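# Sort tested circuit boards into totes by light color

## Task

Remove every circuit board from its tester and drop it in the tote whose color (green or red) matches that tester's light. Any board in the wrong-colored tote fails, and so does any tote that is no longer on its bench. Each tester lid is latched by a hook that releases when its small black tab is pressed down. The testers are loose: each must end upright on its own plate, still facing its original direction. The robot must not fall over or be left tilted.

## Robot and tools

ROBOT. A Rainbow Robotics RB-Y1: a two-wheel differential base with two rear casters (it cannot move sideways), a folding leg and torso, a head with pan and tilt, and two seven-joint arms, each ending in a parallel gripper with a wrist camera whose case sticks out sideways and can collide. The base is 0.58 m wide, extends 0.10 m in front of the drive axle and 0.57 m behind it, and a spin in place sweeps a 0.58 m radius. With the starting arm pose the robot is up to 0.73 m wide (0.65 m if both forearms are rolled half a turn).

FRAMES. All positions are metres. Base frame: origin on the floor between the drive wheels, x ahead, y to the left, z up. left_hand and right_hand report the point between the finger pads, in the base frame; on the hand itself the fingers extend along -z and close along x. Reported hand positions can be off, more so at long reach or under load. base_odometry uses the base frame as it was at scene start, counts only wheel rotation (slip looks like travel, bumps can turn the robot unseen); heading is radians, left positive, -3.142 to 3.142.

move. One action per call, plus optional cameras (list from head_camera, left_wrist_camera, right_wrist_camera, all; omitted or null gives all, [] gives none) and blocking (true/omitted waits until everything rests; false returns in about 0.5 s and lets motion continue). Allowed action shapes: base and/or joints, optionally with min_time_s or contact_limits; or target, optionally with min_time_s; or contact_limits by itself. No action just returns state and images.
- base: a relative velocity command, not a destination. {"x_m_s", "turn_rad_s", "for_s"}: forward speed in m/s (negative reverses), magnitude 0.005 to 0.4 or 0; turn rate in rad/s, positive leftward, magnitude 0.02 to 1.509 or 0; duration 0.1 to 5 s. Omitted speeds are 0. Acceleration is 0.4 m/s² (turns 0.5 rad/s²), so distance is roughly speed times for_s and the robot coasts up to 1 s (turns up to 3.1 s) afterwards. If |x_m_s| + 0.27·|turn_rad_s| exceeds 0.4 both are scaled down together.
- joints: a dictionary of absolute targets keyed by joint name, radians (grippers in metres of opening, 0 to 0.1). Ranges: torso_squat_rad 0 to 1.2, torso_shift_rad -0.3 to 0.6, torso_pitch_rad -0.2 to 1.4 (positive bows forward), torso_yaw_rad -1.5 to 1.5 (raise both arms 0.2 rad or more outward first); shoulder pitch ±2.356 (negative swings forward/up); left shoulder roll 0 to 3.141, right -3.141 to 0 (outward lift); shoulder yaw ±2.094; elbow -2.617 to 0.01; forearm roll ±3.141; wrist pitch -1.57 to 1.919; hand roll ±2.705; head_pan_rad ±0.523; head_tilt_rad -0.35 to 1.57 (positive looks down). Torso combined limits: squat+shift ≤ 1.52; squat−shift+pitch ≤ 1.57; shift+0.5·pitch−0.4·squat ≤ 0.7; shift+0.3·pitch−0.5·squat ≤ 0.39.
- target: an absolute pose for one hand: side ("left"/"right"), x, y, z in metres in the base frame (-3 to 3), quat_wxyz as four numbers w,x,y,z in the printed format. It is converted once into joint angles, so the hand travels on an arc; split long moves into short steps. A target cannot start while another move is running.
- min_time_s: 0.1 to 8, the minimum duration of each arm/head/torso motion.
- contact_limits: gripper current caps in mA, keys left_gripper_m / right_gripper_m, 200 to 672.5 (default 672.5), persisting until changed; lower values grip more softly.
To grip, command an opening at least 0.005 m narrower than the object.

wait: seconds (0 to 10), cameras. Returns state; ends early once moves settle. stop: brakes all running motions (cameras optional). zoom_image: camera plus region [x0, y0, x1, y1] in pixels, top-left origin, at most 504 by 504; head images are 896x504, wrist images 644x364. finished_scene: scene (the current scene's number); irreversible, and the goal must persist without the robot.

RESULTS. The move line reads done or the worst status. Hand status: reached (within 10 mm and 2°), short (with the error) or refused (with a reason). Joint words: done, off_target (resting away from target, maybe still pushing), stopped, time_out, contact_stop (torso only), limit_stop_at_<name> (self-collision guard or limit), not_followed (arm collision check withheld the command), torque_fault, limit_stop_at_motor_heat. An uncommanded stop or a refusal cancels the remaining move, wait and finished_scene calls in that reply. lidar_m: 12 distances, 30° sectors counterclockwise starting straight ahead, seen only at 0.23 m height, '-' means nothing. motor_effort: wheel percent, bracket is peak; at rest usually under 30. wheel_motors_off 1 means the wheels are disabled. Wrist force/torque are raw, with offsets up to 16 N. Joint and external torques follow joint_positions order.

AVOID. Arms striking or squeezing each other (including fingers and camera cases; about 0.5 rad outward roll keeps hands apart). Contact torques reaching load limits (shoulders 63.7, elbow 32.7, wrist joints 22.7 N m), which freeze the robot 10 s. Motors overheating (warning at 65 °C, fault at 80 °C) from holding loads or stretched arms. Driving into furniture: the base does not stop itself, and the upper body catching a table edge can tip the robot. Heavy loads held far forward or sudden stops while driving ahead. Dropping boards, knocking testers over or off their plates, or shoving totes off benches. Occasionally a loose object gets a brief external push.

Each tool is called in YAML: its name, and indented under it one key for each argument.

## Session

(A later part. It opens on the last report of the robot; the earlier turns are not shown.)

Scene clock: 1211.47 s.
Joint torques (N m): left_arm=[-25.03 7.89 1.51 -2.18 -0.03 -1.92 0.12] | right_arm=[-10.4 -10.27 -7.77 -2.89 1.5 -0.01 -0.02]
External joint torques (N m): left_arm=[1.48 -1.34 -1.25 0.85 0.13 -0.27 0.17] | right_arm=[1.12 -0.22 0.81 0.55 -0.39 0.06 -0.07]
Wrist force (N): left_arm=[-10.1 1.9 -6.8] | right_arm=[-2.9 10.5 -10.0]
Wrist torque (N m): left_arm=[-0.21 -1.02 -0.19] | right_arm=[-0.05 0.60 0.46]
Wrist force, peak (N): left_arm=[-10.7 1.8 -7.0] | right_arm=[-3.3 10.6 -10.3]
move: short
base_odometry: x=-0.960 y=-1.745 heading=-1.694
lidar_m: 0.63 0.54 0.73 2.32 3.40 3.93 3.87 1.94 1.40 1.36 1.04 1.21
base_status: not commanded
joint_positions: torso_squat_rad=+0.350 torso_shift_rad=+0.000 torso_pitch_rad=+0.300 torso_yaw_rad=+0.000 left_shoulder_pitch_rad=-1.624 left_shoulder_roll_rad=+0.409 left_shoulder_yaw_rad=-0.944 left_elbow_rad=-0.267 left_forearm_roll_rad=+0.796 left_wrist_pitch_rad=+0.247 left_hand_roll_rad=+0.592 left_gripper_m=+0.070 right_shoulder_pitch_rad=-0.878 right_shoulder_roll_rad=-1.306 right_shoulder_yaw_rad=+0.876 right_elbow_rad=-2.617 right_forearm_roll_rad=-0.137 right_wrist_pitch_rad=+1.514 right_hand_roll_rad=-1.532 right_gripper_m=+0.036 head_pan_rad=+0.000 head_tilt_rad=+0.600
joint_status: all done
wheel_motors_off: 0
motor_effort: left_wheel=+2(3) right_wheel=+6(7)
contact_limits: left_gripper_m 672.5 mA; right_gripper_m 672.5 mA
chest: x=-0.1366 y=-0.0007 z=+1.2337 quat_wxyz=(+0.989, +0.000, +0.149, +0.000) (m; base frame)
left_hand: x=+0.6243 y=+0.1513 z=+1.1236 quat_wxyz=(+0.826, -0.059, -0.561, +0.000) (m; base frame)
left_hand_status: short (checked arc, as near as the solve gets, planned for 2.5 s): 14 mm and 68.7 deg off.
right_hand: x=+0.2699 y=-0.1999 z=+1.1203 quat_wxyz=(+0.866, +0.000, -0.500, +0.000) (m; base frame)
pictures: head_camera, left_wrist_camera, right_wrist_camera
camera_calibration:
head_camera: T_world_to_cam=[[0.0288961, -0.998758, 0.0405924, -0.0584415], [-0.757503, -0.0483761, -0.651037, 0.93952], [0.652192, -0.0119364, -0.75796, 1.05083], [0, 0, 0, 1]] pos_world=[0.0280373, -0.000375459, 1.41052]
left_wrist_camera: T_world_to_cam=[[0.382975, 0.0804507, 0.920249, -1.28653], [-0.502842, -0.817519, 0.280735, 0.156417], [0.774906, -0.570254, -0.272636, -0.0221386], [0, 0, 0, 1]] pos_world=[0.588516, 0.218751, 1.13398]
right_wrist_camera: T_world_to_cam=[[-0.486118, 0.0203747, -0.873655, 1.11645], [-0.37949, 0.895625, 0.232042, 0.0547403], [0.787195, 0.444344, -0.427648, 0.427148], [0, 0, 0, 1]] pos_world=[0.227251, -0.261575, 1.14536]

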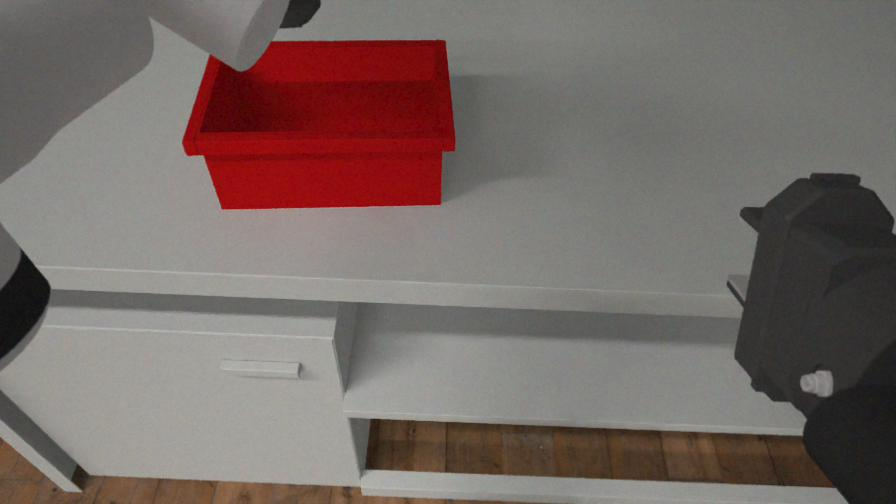

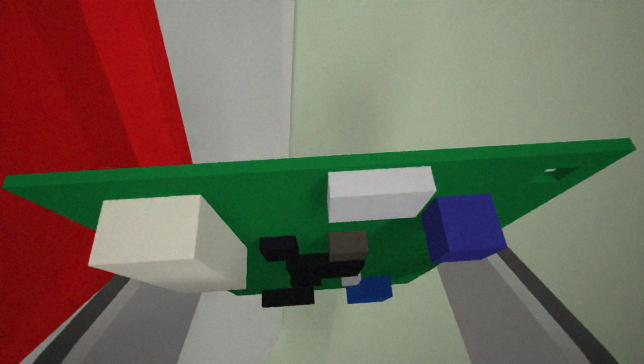

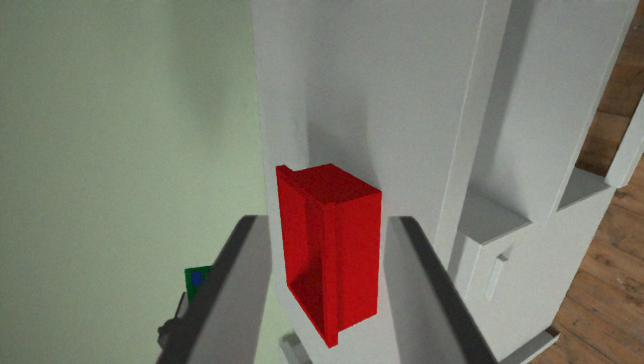

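move:
  target: {"side":"left","x":0.42,"y":0.22,"z":1.16,"quat_wxyz":[1,0,0,0]}
  min_time_s: 2.5
  cameras: []

move:
  target: {"side":"left","x":0.3,"y":0.25,"z":1.16,"quat_wxyz":[1,0,0,0]}
  min_time_s: 2
  cameras: []

move:
  base: {"x_m_s":0.1,"for_s":2.2}

Scene clock: 1222.30 s.
Joint torques (N m): left_arm=[-23.7 9.12 3.31 -2.64 0.24 0.09 -0.01] | right_arm=[-9.96 -10.03 -7.76 -2.99 1.5 -0.03 0.09]
External joint torques (N m): left_arm=[1.22 0.54 0.94 0.95 0.23 0.22 -0.01] | right_arm=[1.55 0.03 0.82 0.46 -0.39 0.04 0.04]
Wrist force (N): left_arm=[-3.8 1.3 -10.9] | right_arm=[-3.4 10.5 -10.0]
Wrist torque (N m): left_arm=[-0.17 -0.64 -0.21] | right_arm=[-0.04 0.51 0.47]
Wrist force, peak (N): left_arm=[-11.1 1.5 -6.9] | right_arm=[-3.5 11.0 -9.9]
move: done
base_odometry: x=-0.960 y=-1.745 heading=-1.694
lidar_m: 0.64 0.54 0.73 2.32 3.39 3.93 3.87 1.94 1.42 1.35 1.03 1.21
base_status: not commanded
joint_positions: torso_squat_rad=+0.350 torso_shift_rad=+0.000 torso_pitch_rad=+0.300 torso_yaw_rad=+0.000 left_shoulder_pitch_rad=-1.907 left_shoulder_roll_rad=+0.594 left_shoulder_yaw_rad=-0.813 left_elbow_rad=-0.267 left_forearm_roll_rad=+1.169 left_wrist_pitch_rad=+1.761 left_hand_roll_rad=+0.127 left_gripper_m=+0.070 right_shoulder_pitch_rad=-0.878 right_shoulder_roll_rad=-1.306 right_shoulder_yaw_rad=+0.876 right_elbow_rad=-2.617 right_forearm_roll_rad=-0.137 right_wrist_pitch_rad=+1.514 right_hand_roll_rad=-1.532 right_gripper_m=+0.036 head_pan_rad=+0.000 head_tilt_rad=+0.600
joint_status: all done
wheel_motors_off: 0
motor_effort: left_wheel=+1(3) right_wheel=+3(6)
contact_limits: left_gripper_m 672.5 mA; right_gripper_m 672.5 mA
chest: x=-0.1366 y=-0.0007 z=+1.2337 quat_wxyz=(+0.989, +0.000, +0.149, +0.000) (m; base frame)
left_hand: x=+0.4201 y=+0.2199 z=+1.1601 quat_wxyz=(+1.000, +0.000, -0.008, +0.000) (m; base frame)
left_hand_status: reached (checked arc, planned for 2.5 s): 0 mm and 0.9 deg off.
right_hand: x=+0.2699 y=-0.1999 z=+1.1203 quat_wxyz=(+0.866, +0.000, -0.500, +0.000) (m; base frame)
pictures: none
No camera images: "cameras" was empty.

Scene clock: 1224.63 s.
Joint torques (N m): left_arm=[-17.25 6.62 9.61 1.93 0.15 -0.31 0.03] | right_arm=[-10.33 -10.04 -8.2 -2.83 1.55 -0.09 0.07]
External joint torques (N m): left_arm=[0.91 0.2 -0.32 -0.37 0.12 -0.24 0.03] | right_arm=[1.18 0.02 0.39 0.62 -0.34 -0.02 0.02]
Wrist force (N): left_arm=[-3.8 1.2 -10.6] | right_arm=[-3.1 10.7 -9.9]
Wrist torque (N m): left_arm=[-0.14 -0.64 -0.23] | right_arm=[-0.08 0.56 0.47]
Wrist force, peak (N): left_arm=[-4.7 1.8 -11.9] | right_arm=[-3.0 10.7 -10.2]
move: done
base_odometry: x=-0.960 y=-1.745 heading=-1.694
lidar_m: 0.63 0.54 0.74 2.32 3.40 3.93 3.87 1.94 1.42 1.35 1.05 1.21
base_status: not commanded
joint_positions: torso_squat_rad=+0.350 torso_shift_rad=+0.000 torso_pitch_rad=+0.300 torso_yaw_rad=+0.000 left_shoulder_pitch_rad=-1.876 left_shoulder_roll_rad=+1.320 left_shoulder_yaw_rad=-1.372 left_elbow_rad=-1.560 left_forearm_roll_rad=+1.839 left_wrist_pitch_rad=+1.569 left_hand_roll_rad=+0.720 left_gripper_m=+0.070 right_shoulder_pitch_rad=-0.878 right_shoulder_roll_rad=-1.306 right_shoulder_yaw_rad=+0.876 right_elbow_rad=-2.617 right_forearm_roll_rad=-0.137 right_wrist_pitch_rad=+1.514 right_hand_roll_rad=-1.532 right_gripper_m=+0.036 head_pan_rad=+0.000 head_tilt_rad=+0.600
joint_status: all done
wheel_motors_off: 0
motor_effort: left_wheel=+1(3) right_wheel=+5(8)
contact_limits: left_gripper_m 672.5 mA; right_gripper_m 672.5 mA
chest: x=-0.1366 y=-0.0007 z=+1.2337 quat_wxyz=(+0.989, +0.000, +0.149, +0.000) (m; base frame)
left_hand: x=+0.3000 y=+0.2499 z=+1.1601 quat_wxyz=(+1.000, +0.000, +0.001, +0.000) (m; base frame)
left_hand_status: reached (checked arc, planned for 2.0 s): 0 mm and 0.1 deg off.
right_hand: x=+0.2699 y=-0.1999 z=+1.1203 quat_wxyz=(+0.866, +0.000, -0.500, +0.000) (m; base frame)
pictures: none
No camera images: "cameras" was empty.

Scene clock: 1227.37 s.
Joint torques (N m): left_arm=[-17.09 6.59 9.71 1.99 0.14 -0.26 0.04] | right_arm=[-10.08 -9.93 -7.92 -2.87 1.5 -0.14 0.03]
External joint torques (N m): left_arm=[1.08 0.17 -0.22 -0.31 0.11 -0.19 0.04] | right_arm=[1.43 0.13 0.67 0.58 -0.39 -0.07 -0.02]
Wrist force (N): left_arm=[-3.6 1.0 -11.0] | right_arm=[-3.2 10.6 -9.7]
Wrist torque (N m): left_arm=[-0.11 -0.61 -0.22] | right_arm=[-0.07 0.54 0.47]
Wrist force, peak (N): left_arm=[-3.6 1.2 -11.3] | right_arm=[-3.1 10.7 -10.3]
move: done
base_odometry: x=-0.987 y=-1.964 heading=-1.694
lidar_m: 0.63 0.33 0.42 1.14 3.37 4.14 4.09 1.94 1.41 1.35 0.96 0.98
base_status: done (sent for 2.2 of 2.2 s)
joint_positions: torso_squat_rad=+0.350 torso_shift_rad=+0.000 torso_pitch_rad=+0.300 torso_yaw_rad=+0.000 left_shoulder_pitch_rad=-1.876 left_shoulder_roll_rad=+1.320 left_shoulder_yaw_rad=-1.372 left_elbow_rad=-1.560 left_forearm_roll_rad=+1.839 left_wrist_pitch_rad=+1.569 left_hand_roll_rad=+0.720 left_gripper_m=+0.070 right_shoulder_pitch_rad=-0.878 right_shoulder_roll_rad=-1.306 right_shoulder_yaw_rad=+0.876 right_elbow_rad=-2.617 right_forearm_roll_rad=-0.137 right_wrist_pitch_rad=+1.514 right_hand_roll_rad=-1.532 right_gripper_m=+0.036 head_pan_rad=+0.000 head_tilt_rad=+0.600
joint_status: not commanded
wheel_motors_off: 0
motor_effort: left_wheel=-2(26) right_wheel=-4(29)
contact_limits: left_gripper_m 672.5 mA; right_gripper_m 672.5 mA
chest: x=-0.1365 y=-0.0007 z=+1.2337 quat_wxyz=(+0.989, +0.000, +0.149, +0.000) (m; base frame)
left_hand: x=+0.3001 y=+0.2499 z=+1.1600 quat_wxyz=(+1.000, +0.000, +0.001, +0.000) (m; base frame)
right_hand: x=+0.2700 y=-0.1999 z=+1.1202 quat_wxyz=(+0.866, +0.000, -0.499, +0.000) (m; base frame)
pictures: head_camera, left_wrist_camera, right_wrist_camera
camera_calibration:
head_camera: T_world_to_cam=[[0.0289799, -0.998753, 0.0406544, -0.0585297], [-0.757591, -0.0484784, -0.650926, 0.939377], [0.652085, -0.0119356, -0.758052, 1.05082], [0, 0, 0, 1]] pos_world=[0.0281373, -0.000375085, 1.41042]
left_wrist_camera: T_world_to_cam=[[0.999796, 0.0148185, -0.0137502, -0.289084], [0.0196513, -0.871981, 0.489145, -0.321163], [-0.00474149, -0.489315, -0.872094, 1.20436], [0, 0, 0, 1]] pos_world=[0.301047, 0.313548, 1.20344]
right_wrist_camera: T_world_to_cam=[[-0.486327, 0.0203534, -0.87354, 1.1164], [-0.379441, 0.895627, 0.232115, 0.0545953], [0.78709, 0.44434, -0.427845, 0.427274], [0, 0, 0, 1]] pos_world=[0.227351, -0.261475, 1.14536]

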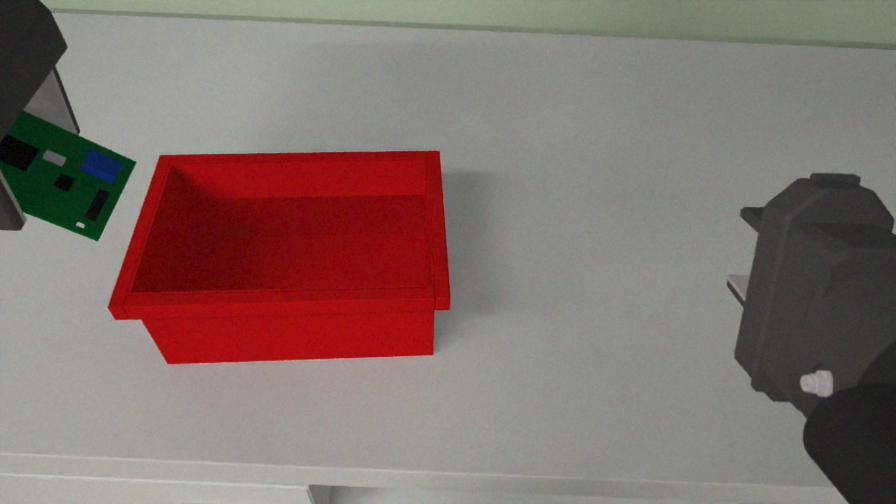

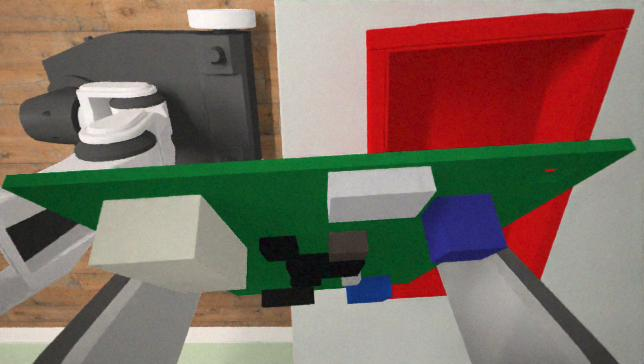

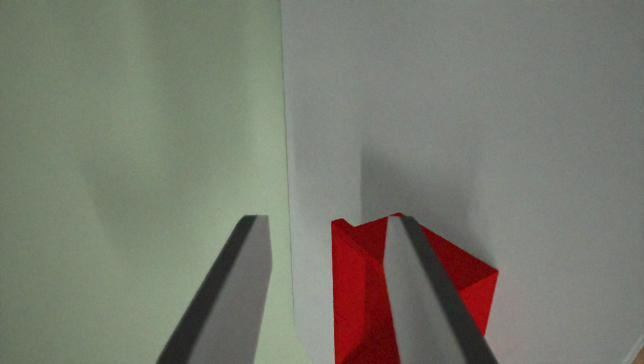

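move:
  target: {"side":"left","x":0.437,"y":0.155,"z":1.13,"quat_wxyz":[1,0,0,0]}
  min_time_s: 2
  cameras: []

move:
  target: {"side":"left","x":0.437,"y":0.155,"z":1.03,"quat_wxyz":[1,0,0,0]}
  min_time_s: 2

Scene clock: 1238.97 s.
Joint torques (N m): left_arm=[-24.09 8.26 1.54 2.29 0.12 -0.48 0] | right_arm=[-10.05 -9.76 -7.84 -2.92 1.57 -0.09 -0.02]
External joint torques (N m): left_arm=[1.32 -0.5 -1.15 0.88 0.13 -0.22 0] | right_arm=[1.46 0.29 0.75 0.53 -0.32 -0.02 -0.07]
Wrist force (N): left_arm=[-4.3 1.1 -10.8] | right_arm=[-3.2 10.5 -9.9]
Wrist torque (N m): left_arm=[-0.13 -0.68 -0.25] | right_arm=[-0.06 0.55 0.46]
Wrist force, peak (N): left_arm=[-4.7 0.6 -11.5] | right_arm=[-3.2 10.7 -10.2]
move: short
base_odometry: x=-0.987 y=-1.964 heading=-1.694
lidar_m: 0.63 0.34 0.42 1.15 3.37 4.14 4.09 1.93 1.40 1.35 0.96 0.99
base_status: not commanded
joint_positions: torso_squat_rad=+0.350 torso_shift_rad=+0.000 torso_pitch_rad=+0.300 torso_yaw_rad=+0.000 left_shoulder_pitch_rad=-1.957 left_shoulder_roll_rad=+0.497 left_shoulder_yaw_rad=-1.394 left_elbow_rad=-0.267 left_forearm_roll_rad=+1.728 left_wrist_pitch_rad=+1.556 left_hand_roll_rad=+0.253 left_gripper_m=+0.070 right_shoulder_pitch_rad=-0.878 right_shoulder_roll_rad=-1.306 right_shoulder_yaw_rad=+0.876 right_elbow_rad=-2.617 right_forearm_roll_rad=-0.137 right_wrist_pitch_rad=+1.514 right_hand_roll_rad=-1.532 right_gripper_m=+0.036 head_pan_rad=+0.000 head_tilt_rad=+0.600
joint_status: all done
wheel_motors_off: 0
motor_effort: left_wheel=+1(2) right_wheel=-3(4)
contact_limits: left_gripper_m 672.5 mA; right_gripper_m 672.5 mA
chest: x=-0.1366 y=-0.0008 z=+1.2337 quat_wxyz=(+0.989, +0.000, +0.149, +0.000) (m; base frame)
left_hand: x=+0.4363 y=+0.1549 z=+1.1301 quat_wxyz=(+0.999, -0.005, -0.042, +0.000) (m; base frame)
left_hand_status: short (checked arc, as near as the solve gets, planned for 2.0 s): 1 mm and 4.9 deg off. The place is met; only the turn is off.
right_hand: x=+0.2700 y=-0.1999 z=+1.1203 quat_wxyz=(+0.866, +0.000, -0.499, +0.000) (m; base frame)
pictures: none
No camera images: "cameras" was empty.

Scene clock: 1241.30 s.
Joint torques (N m): left_arm=[-23.17 7.02 1.39 2.09 -0.06 -0.52 0.43] | right_arm=[-10.12 -9.93 -7.92 -2.85 1.5 -0.03 -0.09]
External joint torques (N m): left_arm=[2.28 -1.81 -1.31 0.59 -0.05 -0.26 0.44] | right_arm=[1.39 0.13 0.67 0.6 -0.39 0.04 -0.14]
Wrist force (N): left_arm=[-4.5 1.2 -10.7] | right_arm=[-3.3 10.4 -9.9]
Wrist torque (N m): left_arm=[-0.15 -0.68 -0.24] | right_arm=[-0.03 0.54 0.44]
Wrist force, peak (N): left_arm=[-4.6 1.2 -11.1] | right_arm=[-3.4 10.8 -10.3]
move: short
base_odometry: x=-0.987 y=-1.964 heading=-1.694
lidar_m: 0.63 0.34 0.42 1.15 3.37 4.14 4.09 1.93 1.41 1.35 0.97 0.98
base_status: not commanded
joint_positions: torso_squat_rad=+0.350 torso_shift_rad=+0.000 torso_pitch_rad=+0.300 torso_yaw_rad=+0.000 left_shoulder_pitch_rad=-1.782 left_shoulder_roll_rad=+0.437 left_shoulder_yaw_rad=-1.407 left_elbow_rad=-0.267 left_forearm_roll_rad=+1.713 left_wrist_pitch_rad=+1.369 left_hand_roll_rad=+0.255 left_gripper_m=+0.070 right_shoulder_pitch_rad=-0.878 right_shoulder_roll_rad=-1.306 right_shoulder_yaw_rad=+0.876 right_elbow_rad=-2.617 right_forearm_roll_rad=-0.137 right_wrist_pitch_rad=+1.514 right_hand_roll_rad=-1.532 right_gripper_m=+0.036 head_pan_rad=+0.000 head_tilt_rad=+0.600
joint_status: all done
wheel_motors_off: 0
motor_effort: left_wheel=+0(2) right_wheel=-4(5)
contact_limits: left_gripper_m 672.5 mA; right_gripper_m 672.5 mA
chest: x=-0.1366 y=-0.0008 z=+1.2337 quat_wxyz=(+0.989, +0.000, +0.149, +0.000) (m; base frame)
left_hand: x=+0.4364 y=+0.1551 z=+1.0303 quat_wxyz=(+0.999, -0.005, -0.043, +0.000) (m; base frame)
left_hand_status: short (checked arc, as near as the solve gets, planned for 2.0 s): 1 mm and 5.0 deg off. The place is met; only the turn is off.
right_hand: x=+0.2700 y=-0.1999 z=+1.1203 quat_wxyz=(+0.866, +0.000, -0.499, +0.000) (m; base frame)
pictures: head_camera, left_wrist_camera, right_wrist_camera
camera_calibration:
head_camera: T_world_to_cam=[[0.0288961, -0.998758, 0.0405924, -0.0584375], [-0.757503, -0.0483762, -0.651037, 0.939455], [0.652192, -0.0119364, -0.75796, 1.05075], [0, 0, 0, 1]] pos_world=[0.0280373, -0.000375459, 1.41042]
left_wrist_camera: T_world_to_cam=[[0.997192, 0.0157788, 0.0732098, -0.514466], [-0.0227861, -0.867282, 0.497295, -0.333623], [0.0713403, -0.497566, -0.864487, 1.00571], [0, 0, 0, 1]] pos_world=[0.433672, 0.219181, 1.073]
right_wrist_camera: T_world_to_cam=[[-0.48619, 0.0204314, -0.873614, 1.11648], [-0.379477, 0.895606, 0.232135, 0.0546641], [0.787157, 0.444378, -0.427682, 0.427126], [0, 0, 0, 1]] pos_world=[0.227351, -0.261574, 1.14536]

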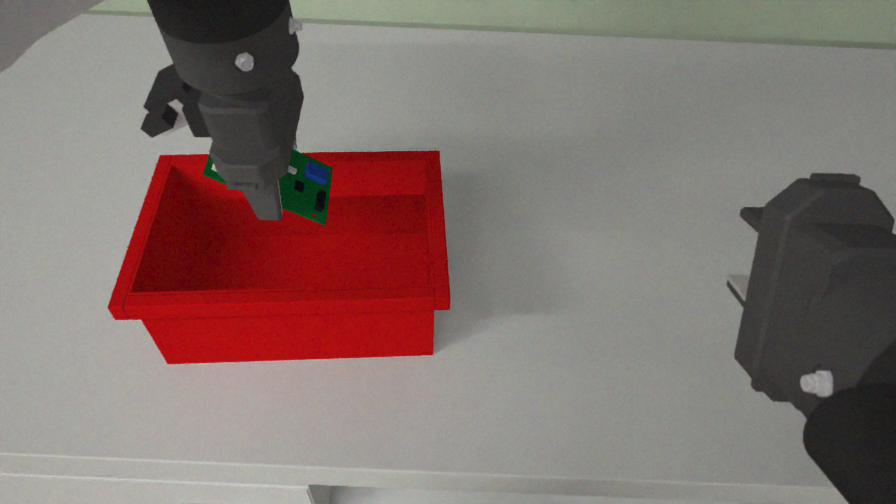

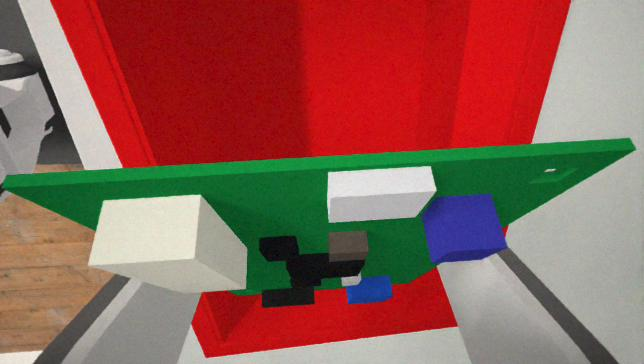

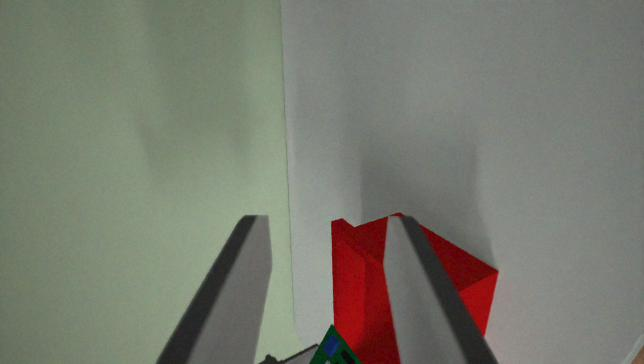

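move:
  target: {"side":"left","x":0.434,"y":0.152,"z":0.975,"quat_wxyz":[1,0,0,0]}
  min_time_s: 2

Scene clock: 1248.00 s.
Joint torques (N m): left_arm=[-22.76 6.66 1.18 2.16 0 -0.67 0.45] | right_arm=[-10.35 -10.01 -7.7 -2.95 1.43 -0.15 0.05]
External joint torques (N m): left_arm=[2.36 -1.95 -1.48 0.64 0.01 -0.36 0.46] | right_arm=[1.16 0.05 0.89 0.5 -0.46 -0.08 0]
Wrist force (N): left_arm=[-4.6 1.1 -10.5] | right_arm=[-3.1 10.6 -10.0]
Wrist torque (N m): left_arm=[-0.15 -0.72 -0.23] | right_arm=[-0.07 0.56 0.47]
Wrist force, peak (N): left_arm=[-4.6 1.3 -11.0] | right_arm=[-3.2 10.8 -10.2]
move: short
base_odometry: x=-0.987 y=-1.964 heading=-1.694
lidar_m: 0.63 0.33 0.41 1.15 3.36 4.13 4.09 1.94 1.40 1.35 0.96 0.98
base_status: not commanded
joint_positions: torso_squat_rad=+0.350 torso_shift_rad=+0.000 torso_pitch_rad=+0.300 torso_yaw_rad=+0.000 left_shoulder_pitch_rad=-1.686 left_shoulder_roll_rad=+0.398 left_shoulder_yaw_rad=-1.418 left_elbow_rad=-0.267 left_forearm_roll_rad=+1.697 left_wrist_pitch_rad=+1.241 left_hand_roll_rad=+0.266 left_gripper_m=+0.070 right_shoulder_pitch_rad=-0.878 right_shoulder_roll_rad=-1.306 right_shoulder_yaw_rad=+0.876 right_elbow_rad=-2.617 right_forearm_roll_rad=-0.137 right_wrist_pitch_rad=+1.514 right_hand_roll_rad=-1.532 right_gripper_m=+0.036 head_pan_rad=+0.000 head_tilt_rad=+0.600
joint_status: all done
wheel_motors_off: 0
motor_effort: left_wheel=+0(2) right_wheel=-3(5)
contact_limits: left_gripper_m 672.5 mA; right_gripper_m 672.5 mA
chest: x=-0.1366 y=-0.0008 z=+1.2337 quat_wxyz=(+0.989, +0.000, +0.149, +0.000) (m; base frame)
left_hand: x=+0.4335 y=+0.1521 z=+0.9754 quat_wxyz=(+0.998, -0.007, -0.055, +0.000) (m; base frame)
left_hand_status: short (checked arc, as near as the solve gets, planned for 2.0 s): 1 mm and 6.3 deg off. The place is met; only the turn is off.
right_hand: x=+0.2700 y=-0.1999 z=+1.1203 quat_wxyz=(+0.866, +0.000, -0.499, +0.000) (m; base frame)
pictures: head_camera, left_wrist_camera, right_wrist_camera
camera_calibration:
head_camera: T_world_to_cam=[[0.0288961, -0.998758, 0.0405924, -0.0584375], [-0.757503, -0.0483762, -0.651037, 0.939455], [0.652192, -0.0119364, -0.75796, 1.05075], [0, 0, 0, 1]] pos_world=[0.0280373, -0.000375459, 1.41042]
left_wrist_camera: T_world_to_cam=[[0.995141, 0.0161238, 0.0971339, -0.52991], [-0.0347421, -0.865552, 0.499613, -0.306336], [0.0921301, -0.500559, -0.860786, 0.944868], [0, 0, 0, 1]] pos_world=[0.429642, 0.216357, 1.01785]
right_wrist_camera: T_world_to_cam=[[-0.48619, 0.0204314, -0.873614, 1.11648], [-0.379477, 0.895606, 0.232135, 0.0546641], [0.787157, 0.444378, -0.427682, 0.427126], [0, 0, 0, 1]] pos_world=[0.227351, -0.261574, 1.14536]

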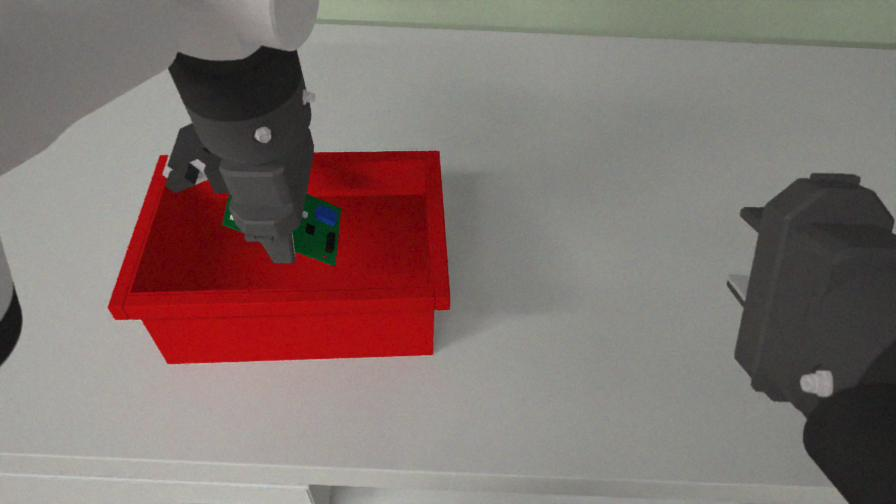

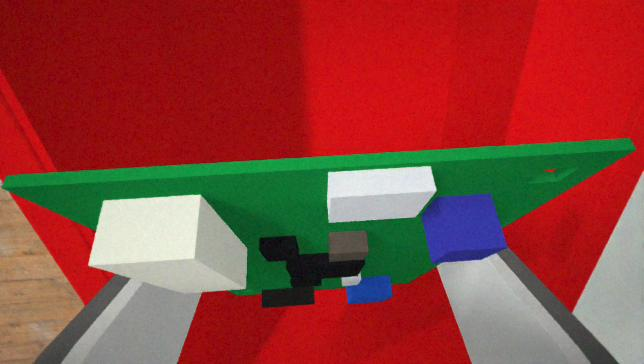

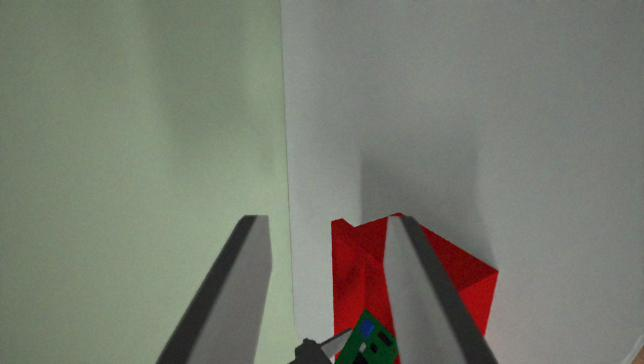

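move:
  target: {"side":"left","x":0.436,"y":0.132,"z":0.952,"quat_wxyz":[0.999,0,-0.04,0]}
  min_time_s: 2

Scene clock: 1254.30 s.
Joint torques (N m): left_arm=[-22.44 6.39 1.04 2.19 -0.09 -0.72 0.44] | right_arm=[-10.32 -9.85 -8 -2.88 1.55 -0.12 0.01]
External joint torques (N m): left_arm=[2.51 -1.87 -1.58 0.62 -0.04 -0.33 0.44] | right_arm=[1.2 0.2 0.59 0.57 -0.34 -0.05 -0.04]
Wrist force (N): left_arm=[-4.9 1.3 -10.5] | right_arm=[-3.3 10.4 -10.1]
Wrist torque (N m): left_arm=[-0.19 -0.71 -0.24] | right_arm=[-0.04 0.56 0.47]
Wrist force, peak (N): left_arm=[-4.8 1.1 -10.9] | right_arm=[-3.2 11.0 -9.9]
move: short
base_odometry: x=-0.987 y=-1.964 heading=-1.694
lidar_m: 0.62 0.33 0.42 1.15 3.38 4.14 4.09 1.95 1.41 1.35 0.96 0.98
base_status: not commanded
joint_positions: torso_squat_rad=+0.350 torso_shift_rad=+0.000 torso_pitch_rad=+0.300 torso_yaw_rad=+0.000 left_shoulder_pitch_rad=-1.656 left_shoulder_roll_rad=+0.346 left_shoulder_yaw_rad=-1.434 left_elbow_rad=-0.267 left_forearm_roll_rad=+1.673 left_wrist_pitch_rad=+1.151 left_hand_roll_rad=+0.316 left_gripper_m=+0.070 right_shoulder_pitch_rad=-0.878 right_shoulder_roll_rad=-1.306 right_shoulder_yaw_rad=+0.876 right_elbow_rad=-2.617 right_forearm_roll_rad=-0.137 right_wrist_pitch_rad=+1.514 right_hand_roll_rad=-1.532 right_gripper_m=+0.036 head_pan_rad=+0.000 head_tilt_rad=+0.600
joint_status: all done
wheel_motors_off: 0
motor_effort: left_wheel=+0(2) right_wheel=-3(4)
contact_limits: left_gripper_m 672.5 mA; right_gripper_m 672.5 mA
chest: x=-0.1366 y=-0.0008 z=+1.2337 quat_wxyz=(+0.989, +0.000, +0.149, +0.000) (m; base frame)
left_hand: x=+0.4355 y=+0.1321 z=+0.9524 quat_wxyz=(+0.997, -0.006, -0.078, +0.000) (m; base frame)
left_hand_status: short (checked arc, as near as the solve gets, planned for 2.0 s): 1 mm and 4.4 deg off. The place is met; only the turn is off.
right_hand: x=+0.2700 y=-0.1999 z=+1.1203 quat_wxyz=(+0.866, +0.000, -0.499, +0.000) (m; base frame)
pictures: head_camera, left_wrist_camera, right_wrist_camera
camera_calibration:
head_camera: T_world_to_cam=[[0.0288961, -0.998758, 0.0405924, -0.0584375], [-0.757503, -0.0483762, -0.651037, 0.939455], [0.652192, -0.0119364, -0.75796, 1.05075], [0, 0, 0, 1]] pos_world=[0.0280373, -0.000375459, 1.41042]
left_wrist_camera: T_world_to_cam=[[0.989649, 0.0159318, 0.142619, -0.570302], [-0.0576487, -0.865968, 0.496765, -0.299302], [0.131418, -0.499845, -0.856086, 0.893201], [0, 0, 0, 1]] pos_world=[0.429762, 0.196362, 0.994676]
right_wrist_camera: T_world_to_cam=[[-0.48619, 0.0204314, -0.873614, 1.11648], [-0.379477, 0.895606, 0.232135, 0.0546641], [0.787157, 0.444378, -0.427682, 0.427126], [0, 0, 0, 1]] pos_world=[0.227351, -0.261574, 1.14536]

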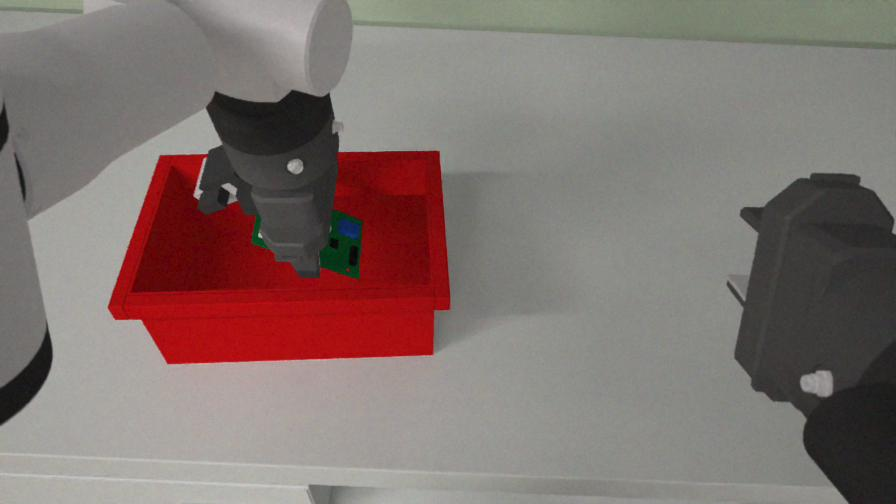

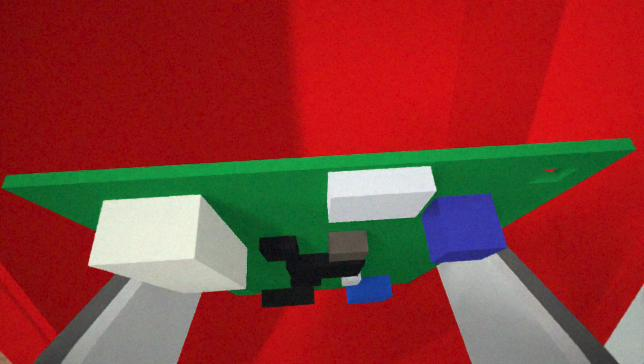

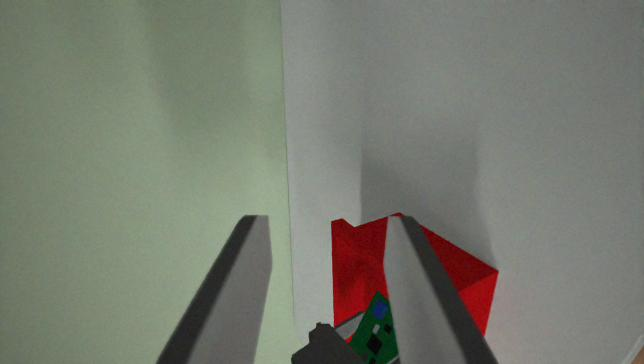

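move:
  target: {"side":"left","x":0.436,"y":0.128,"z":0.935,"quat_wxyz":[0.997,0,-0.08,0]}
  min_time_s: 2

Scene clock: 1259.40 s.
Joint torques (N m): left_arm=[-22.23 5.92 1.28 2.32 -0.08 -0.85 0.43] | right_arm=[-10.43 -9.99 -7.9 -3 1.45 -0.09 0.02]
External joint torques (N m): left_arm=[2.53 -2.12 -1.29 0.69 0 -0.42 0.44] | right_arm=[1.08 0.07 0.69 0.45 -0.44 -0.02 -0.03]
Wrist force (N): left_arm=[-4.9 1.1 -10.5] | right_arm=[-3.3 10.8 -10.0]
Wrist torque (N m): left_arm=[-0.18 -0.72 -0.23] | right_arm=[-0.07 0.57 0.47]
Wrist force, peak (N): left_arm=[-5.0 1.2 -10.8] | right_arm=[-3.3 10.8 -10.2]
move: done
base_odometry: x=-0.987 y=-1.964 heading=-1.694
lidar_m: 0.63 0.34 0.42 1.16 3.37 4.13 4.08 1.94 1.40 1.35 0.96 0.98
base_status: not commanded
joint_positions: torso_squat_rad=+0.350 torso_shift_rad=+0.000 torso_pitch_rad=+0.300 torso_yaw_rad=+0.000 left_shoulder_pitch_rad=-1.628 left_shoulder_roll_rad=+0.323 left_shoulder_yaw_rad=-1.450 left_elbow_rad=-0.267 left_forearm_roll_rad=+1.653 left_wrist_pitch_rad=+1.094 left_hand_roll_rad=+0.341 left_gripper_m=+0.070 right_shoulder_pitch_rad=-0.878 right_shoulder_roll_rad=-1.306 right_shoulder_yaw_rad=+0.876 right_elbow_rad=-2.617 right_forearm_roll_rad=-0.137 right_wrist_pitch_rad=+1.514 right_hand_roll_rad=-1.532 right_gripper_m=+0.036 head_pan_rad=+0.000 head_tilt_rad=+0.600
joint_status: all done
wheel_motors_off: 0
motor_effort: left_wheel=+0(2) right_wheel=-2(5)
contact_limits: left_gripper_m 672.5 mA; right_gripper_m 672.5 mA
chest: x=-0.1366 y=-0.0008 z=+1.2337 quat_wxyz=(+0.989, +0.000, +0.149, +0.000) (m; base frame)
left_hand: x=+0.4356 y=+0.1281 z=+0.9354 quat_wxyz=(+0.996, -0.002, -0.091, +0.000) (m; base frame)
left_hand_status: reached (checked arc, as near as the solve gets, planned for 2.0 s): 1 mm and 1.3 deg off.
right_hand: x=+0.2700 y=-0.1999 z=+1.1203 quat_wxyz=(+0.866, +0.000, -0.499, +0.000) (m; base frame)
pictures: head_camera, left_wrist_camera, right_wrist_camera
camera_calibration:
head_camera: T_world_to_cam=[[0.0288961, -0.998758, 0.0405924, -0.0584375], [-0.757503, -0.0483762, -0.651037, 0.939455], [0.652192, -0.0119364, -0.75796, 1.05075], [0, 0, 0, 1]] pos_world=[0.0280373, -0.000375459, 1.41042]
left_wrist_camera: T_world_to_cam=[[0.985462, 0.0155889, 0.169179, -0.590873], [-0.0699705, -0.87017, 0.487758, -0.280065], [0.154818, -0.492505, -0.856429, 0.865811], [0, 0, 0, 1]] pos_world=[0.428644, 0.191923, 0.978072]
right_wrist_camera: T_world_to_cam=[[-0.48619, 0.0204314, -0.873614, 1.11648], [-0.379477, 0.895606, 0.232135, 0.0546641], [0.787157, 0.444378, -0.427682, 0.427126], [0, 0, 0, 1]] pos_world=[0.227351, -0.261574, 1.14536]

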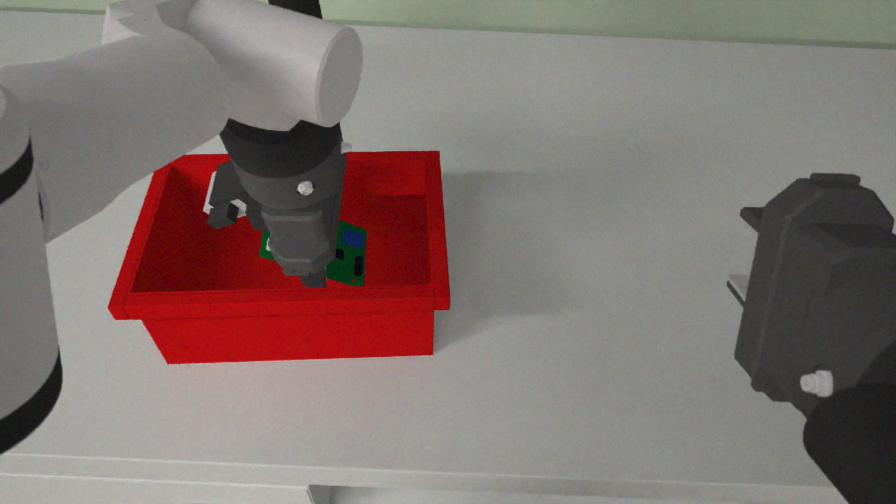

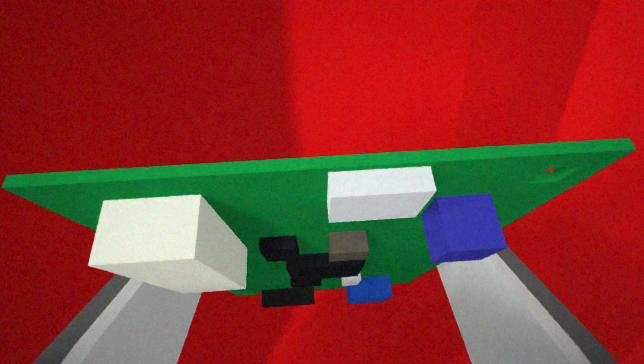

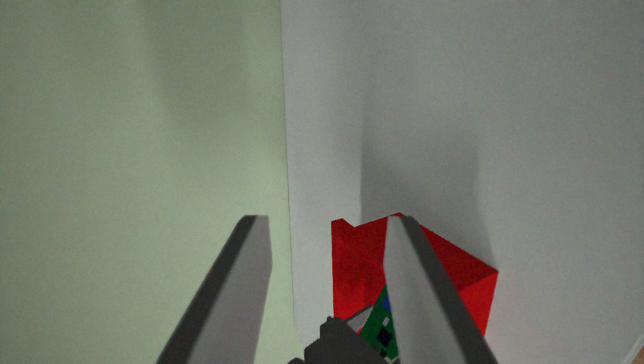

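move:
  target: {"side":"left","x":0.436,"y":0.128,"z":0.92,"quat_wxyz":[0.996,0,-0.09,0]}
  min_time_s: 2
  cameras: []

move:
  target: {"side":"left","x":0.436,"y":0.128,"z":0.91,"quat_wxyz":[0.996,0,-0.09,0]}
  min_time_s: 2

Scene clock: 1266.37 s.
Joint torques (N m): left_arm=[-22.16 5.88 1.08 2.2 -0.1 -0.83 0.46] | right_arm=[-10.18 -10.07 -7.96 -2.95 1.49 -0.12 0.06]
External joint torques (N m): left_arm=[2.41 -2 -1.46 0.55 -0.01 -0.37 0.47] | right_arm=[1.33 -0.01 0.62 0.5 -0.39 -0.05 0.01]
Wrist force (N): left_arm=[-4.9 1.1 -10.6] | right_arm=[-3.0 10.4 -9.5]
Wrist torque (N m): left_arm=[-0.16 -0.72 -0.23] | right_arm=[-0.04 0.57 0.46]
Wrist force, peak (N): left_arm=[-5.2 1.3 -10.7] | right_arm=[-3.1 11.0 -9.9]
move: done
base_odometry: x=-0.987 y=-1.964 heading=-1.694
lidar_m: 0.63 0.34 0.41 1.15 3.37 4.14 4.09 1.94 1.41 1.35 0.96 0.98
base_status: not commanded
joint_positions: torso_squat_rad=+0.350 torso_shift_rad=+0.000 torso_pitch_rad=+0.300 torso_yaw_rad=+0.000 left_shoulder_pitch_rad=-1.599 left_shoulder_roll_rad=+0.313 left_shoulder_yaw_rad=-1.458 left_elbow_rad=-0.267 left_forearm_roll_rad=+1.642 left_wrist_pitch_rad=+1.042 left_hand_roll_rad=+0.350 left_gripper_m=+0.070 right_shoulder_pitch_rad=-0.878 right_shoulder_roll_rad=-1.306 right_shoulder_yaw_rad=+0.876 right_elbow_rad=-2.617 right_forearm_roll_rad=-0.137 right_wrist_pitch_rad=+1.514 right_hand_roll_rad=-1.532 right_gripper_m=+0.036 head_pan_rad=+0.000 head_tilt_rad=+0.600
joint_status: all done
wheel_motors_off: 0
motor_effort: left_wheel=+1(2) right_wheel=-2(5)
contact_limits: left_gripper_m 672.5 mA; right_gripper_m 672.5 mA
chest: x=-0.1366 y=-0.0008 z=+1.2337 quat_wxyz=(+0.989, +0.000, +0.149, +0.000) (m; base frame)
left_hand: x=+0.4356 y=+0.1281 z=+0.9204 quat_wxyz=(+0.995, -0.002, -0.102, +0.000) (m; base frame)
left_hand_status: reached (checked arc, as near as the solve gets, planned for 2.0 s): 1 mm and 1.4 deg off.
right_hand: x=+0.2700 y=-0.1999 z=+1.1203 quat_wxyz=(+0.866, +0.000, -0.499, +0.000) (m; base frame)
pictures: none
No camera images: "cameras" was empty.

Scene clock: 1268.70 s.
Joint torques (N m): left_arm=[-21.48 5.21 1.15 2.25 0.03 -0.44 0.36] | right_arm=[-10.32 -10.15 -7.76 -2.88 1.51 -0.06 0.02]
External joint torques (N m): left_arm=[2.96 -2.56 -1.38 0.59 0.12 0.05 0.37] | right_arm=[1.19 -0.09 0.83 0.57 -0.38 0.01 -0.03]
Wrist force (N): left_arm=[-3.6 1.5 -10.5] | right_arm=[-3.0 10.7 -9.8]
Wrist torque (N m): left_arm=[-0.19 -0.70 -0.22] | right_arm=[-0.09 0.57 0.47]
Wrist force, peak (N): left_arm=[-5.3 1.4 -10.7] | right_arm=[-3.3 10.5 -10.4]
move: short
base_odometry: x=-0.987 y=-1.964 heading=-1.694
lidar_m: 0.63 0.33 0.41 1.15 3.37 4.13 4.09 1.93 1.41 1.35 0.95 0.98
base_status: not commanded
joint_positions: torso_squat_rad=+0.350 torso_shift_rad=+0.000 torso_pitch_rad=+0.300 torso_yaw_rad=+0.000 left_shoulder_pitch_rad=-1.580 left_shoulder_roll_rad=+0.307 left_shoulder_yaw_rad=-1.462 left_elbow_rad=-0.267 left_forearm_roll_rad=+1.635 left_wrist_pitch_rad=+1.006 left_hand_roll_rad=+0.354 left_gripper_m=+0.070 right_shoulder_pitch_rad=-0.878 right_shoulder_roll_rad=-1.306 right_shoulder_yaw_rad=+0.876 right_elbow_rad=-2.617 right_forearm_roll_rad=-0.137 right_wrist_pitch_rad=+1.514 right_hand_roll_rad=-1.532 right_gripper_m=+0.036 head_pan_rad=+0.000 head_tilt_rad=+0.600
joint_status: all done
wheel_motors_off: 0
motor_effort: left_wheel=+1(2) right_wheel=-2(5)
contact_limits: left_gripper_m 672.5 mA; right_gripper_m 672.5 mA
chest: x=-0.1366 y=-0.0008 z=+1.2337 quat_wxyz=(+0.989, +0.000, +0.149, +0.000) (m; base frame)
left_hand: x=+0.4356 y=+0.1282 z=+0.9106 quat_wxyz=(+0.994, -0.004, -0.110, +0.000) (m; base frame)
left_hand_status: short (checked arc, as near as the solve gets, planned for 2.0 s): 1 mm and 2.3 deg off. The place is met; only the turn is off.
right_hand: x=+0.2700 y=-0.1999 z=+1.1203 quat_wxyz=(+0.866, +0.000, -0.499, +0.000) (m; base frame)
pictures: head_camera, left_wrist_camera, right_wrist_camera
camera_calibration:
head_camera: T_world_to_cam=[[0.0288961, -0.998758, 0.0405924, -0.0584375], [-0.757503, -0.0483762, -0.651037, 0.939455], [0.652192, -0.0119364, -0.75796, 1.05075], [0, 0, 0, 1]] pos_world=[0.0280373, -0.000375459, 1.41042]
left_wrist_camera: T_world_to_cam=[[0.978506, 0.0157335, 0.205617, -0.616828], [-0.0885087, -0.868534, 0.487662, -0.259854], [0.186258, -0.495379, -0.848474, 0.823988], [0, 0, 0, 1]] pos_world=[0.427097, 0.192199, 0.952683]
right_wrist_camera: T_world_to_cam=[[-0.48619, 0.0204314, -0.873614, 1.11648], [-0.379477, 0.895606, 0.232135, 0.0546641], [0.787157, 0.444378, -0.427682, 0.427126], [0, 0, 0, 1]] pos_world=[0.227351, -0.261574, 1.14536]

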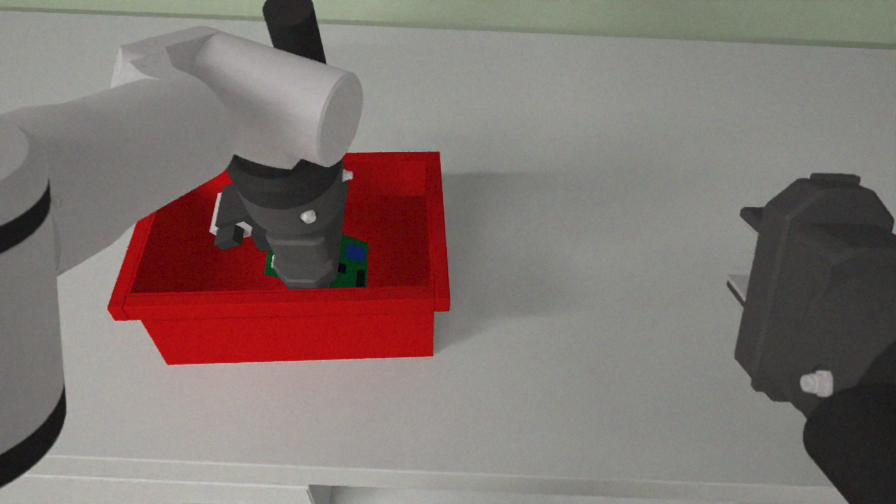

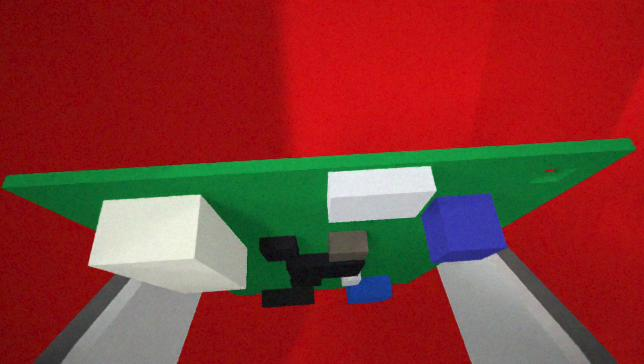

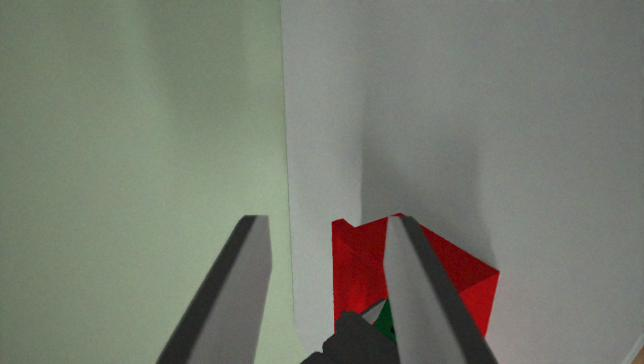

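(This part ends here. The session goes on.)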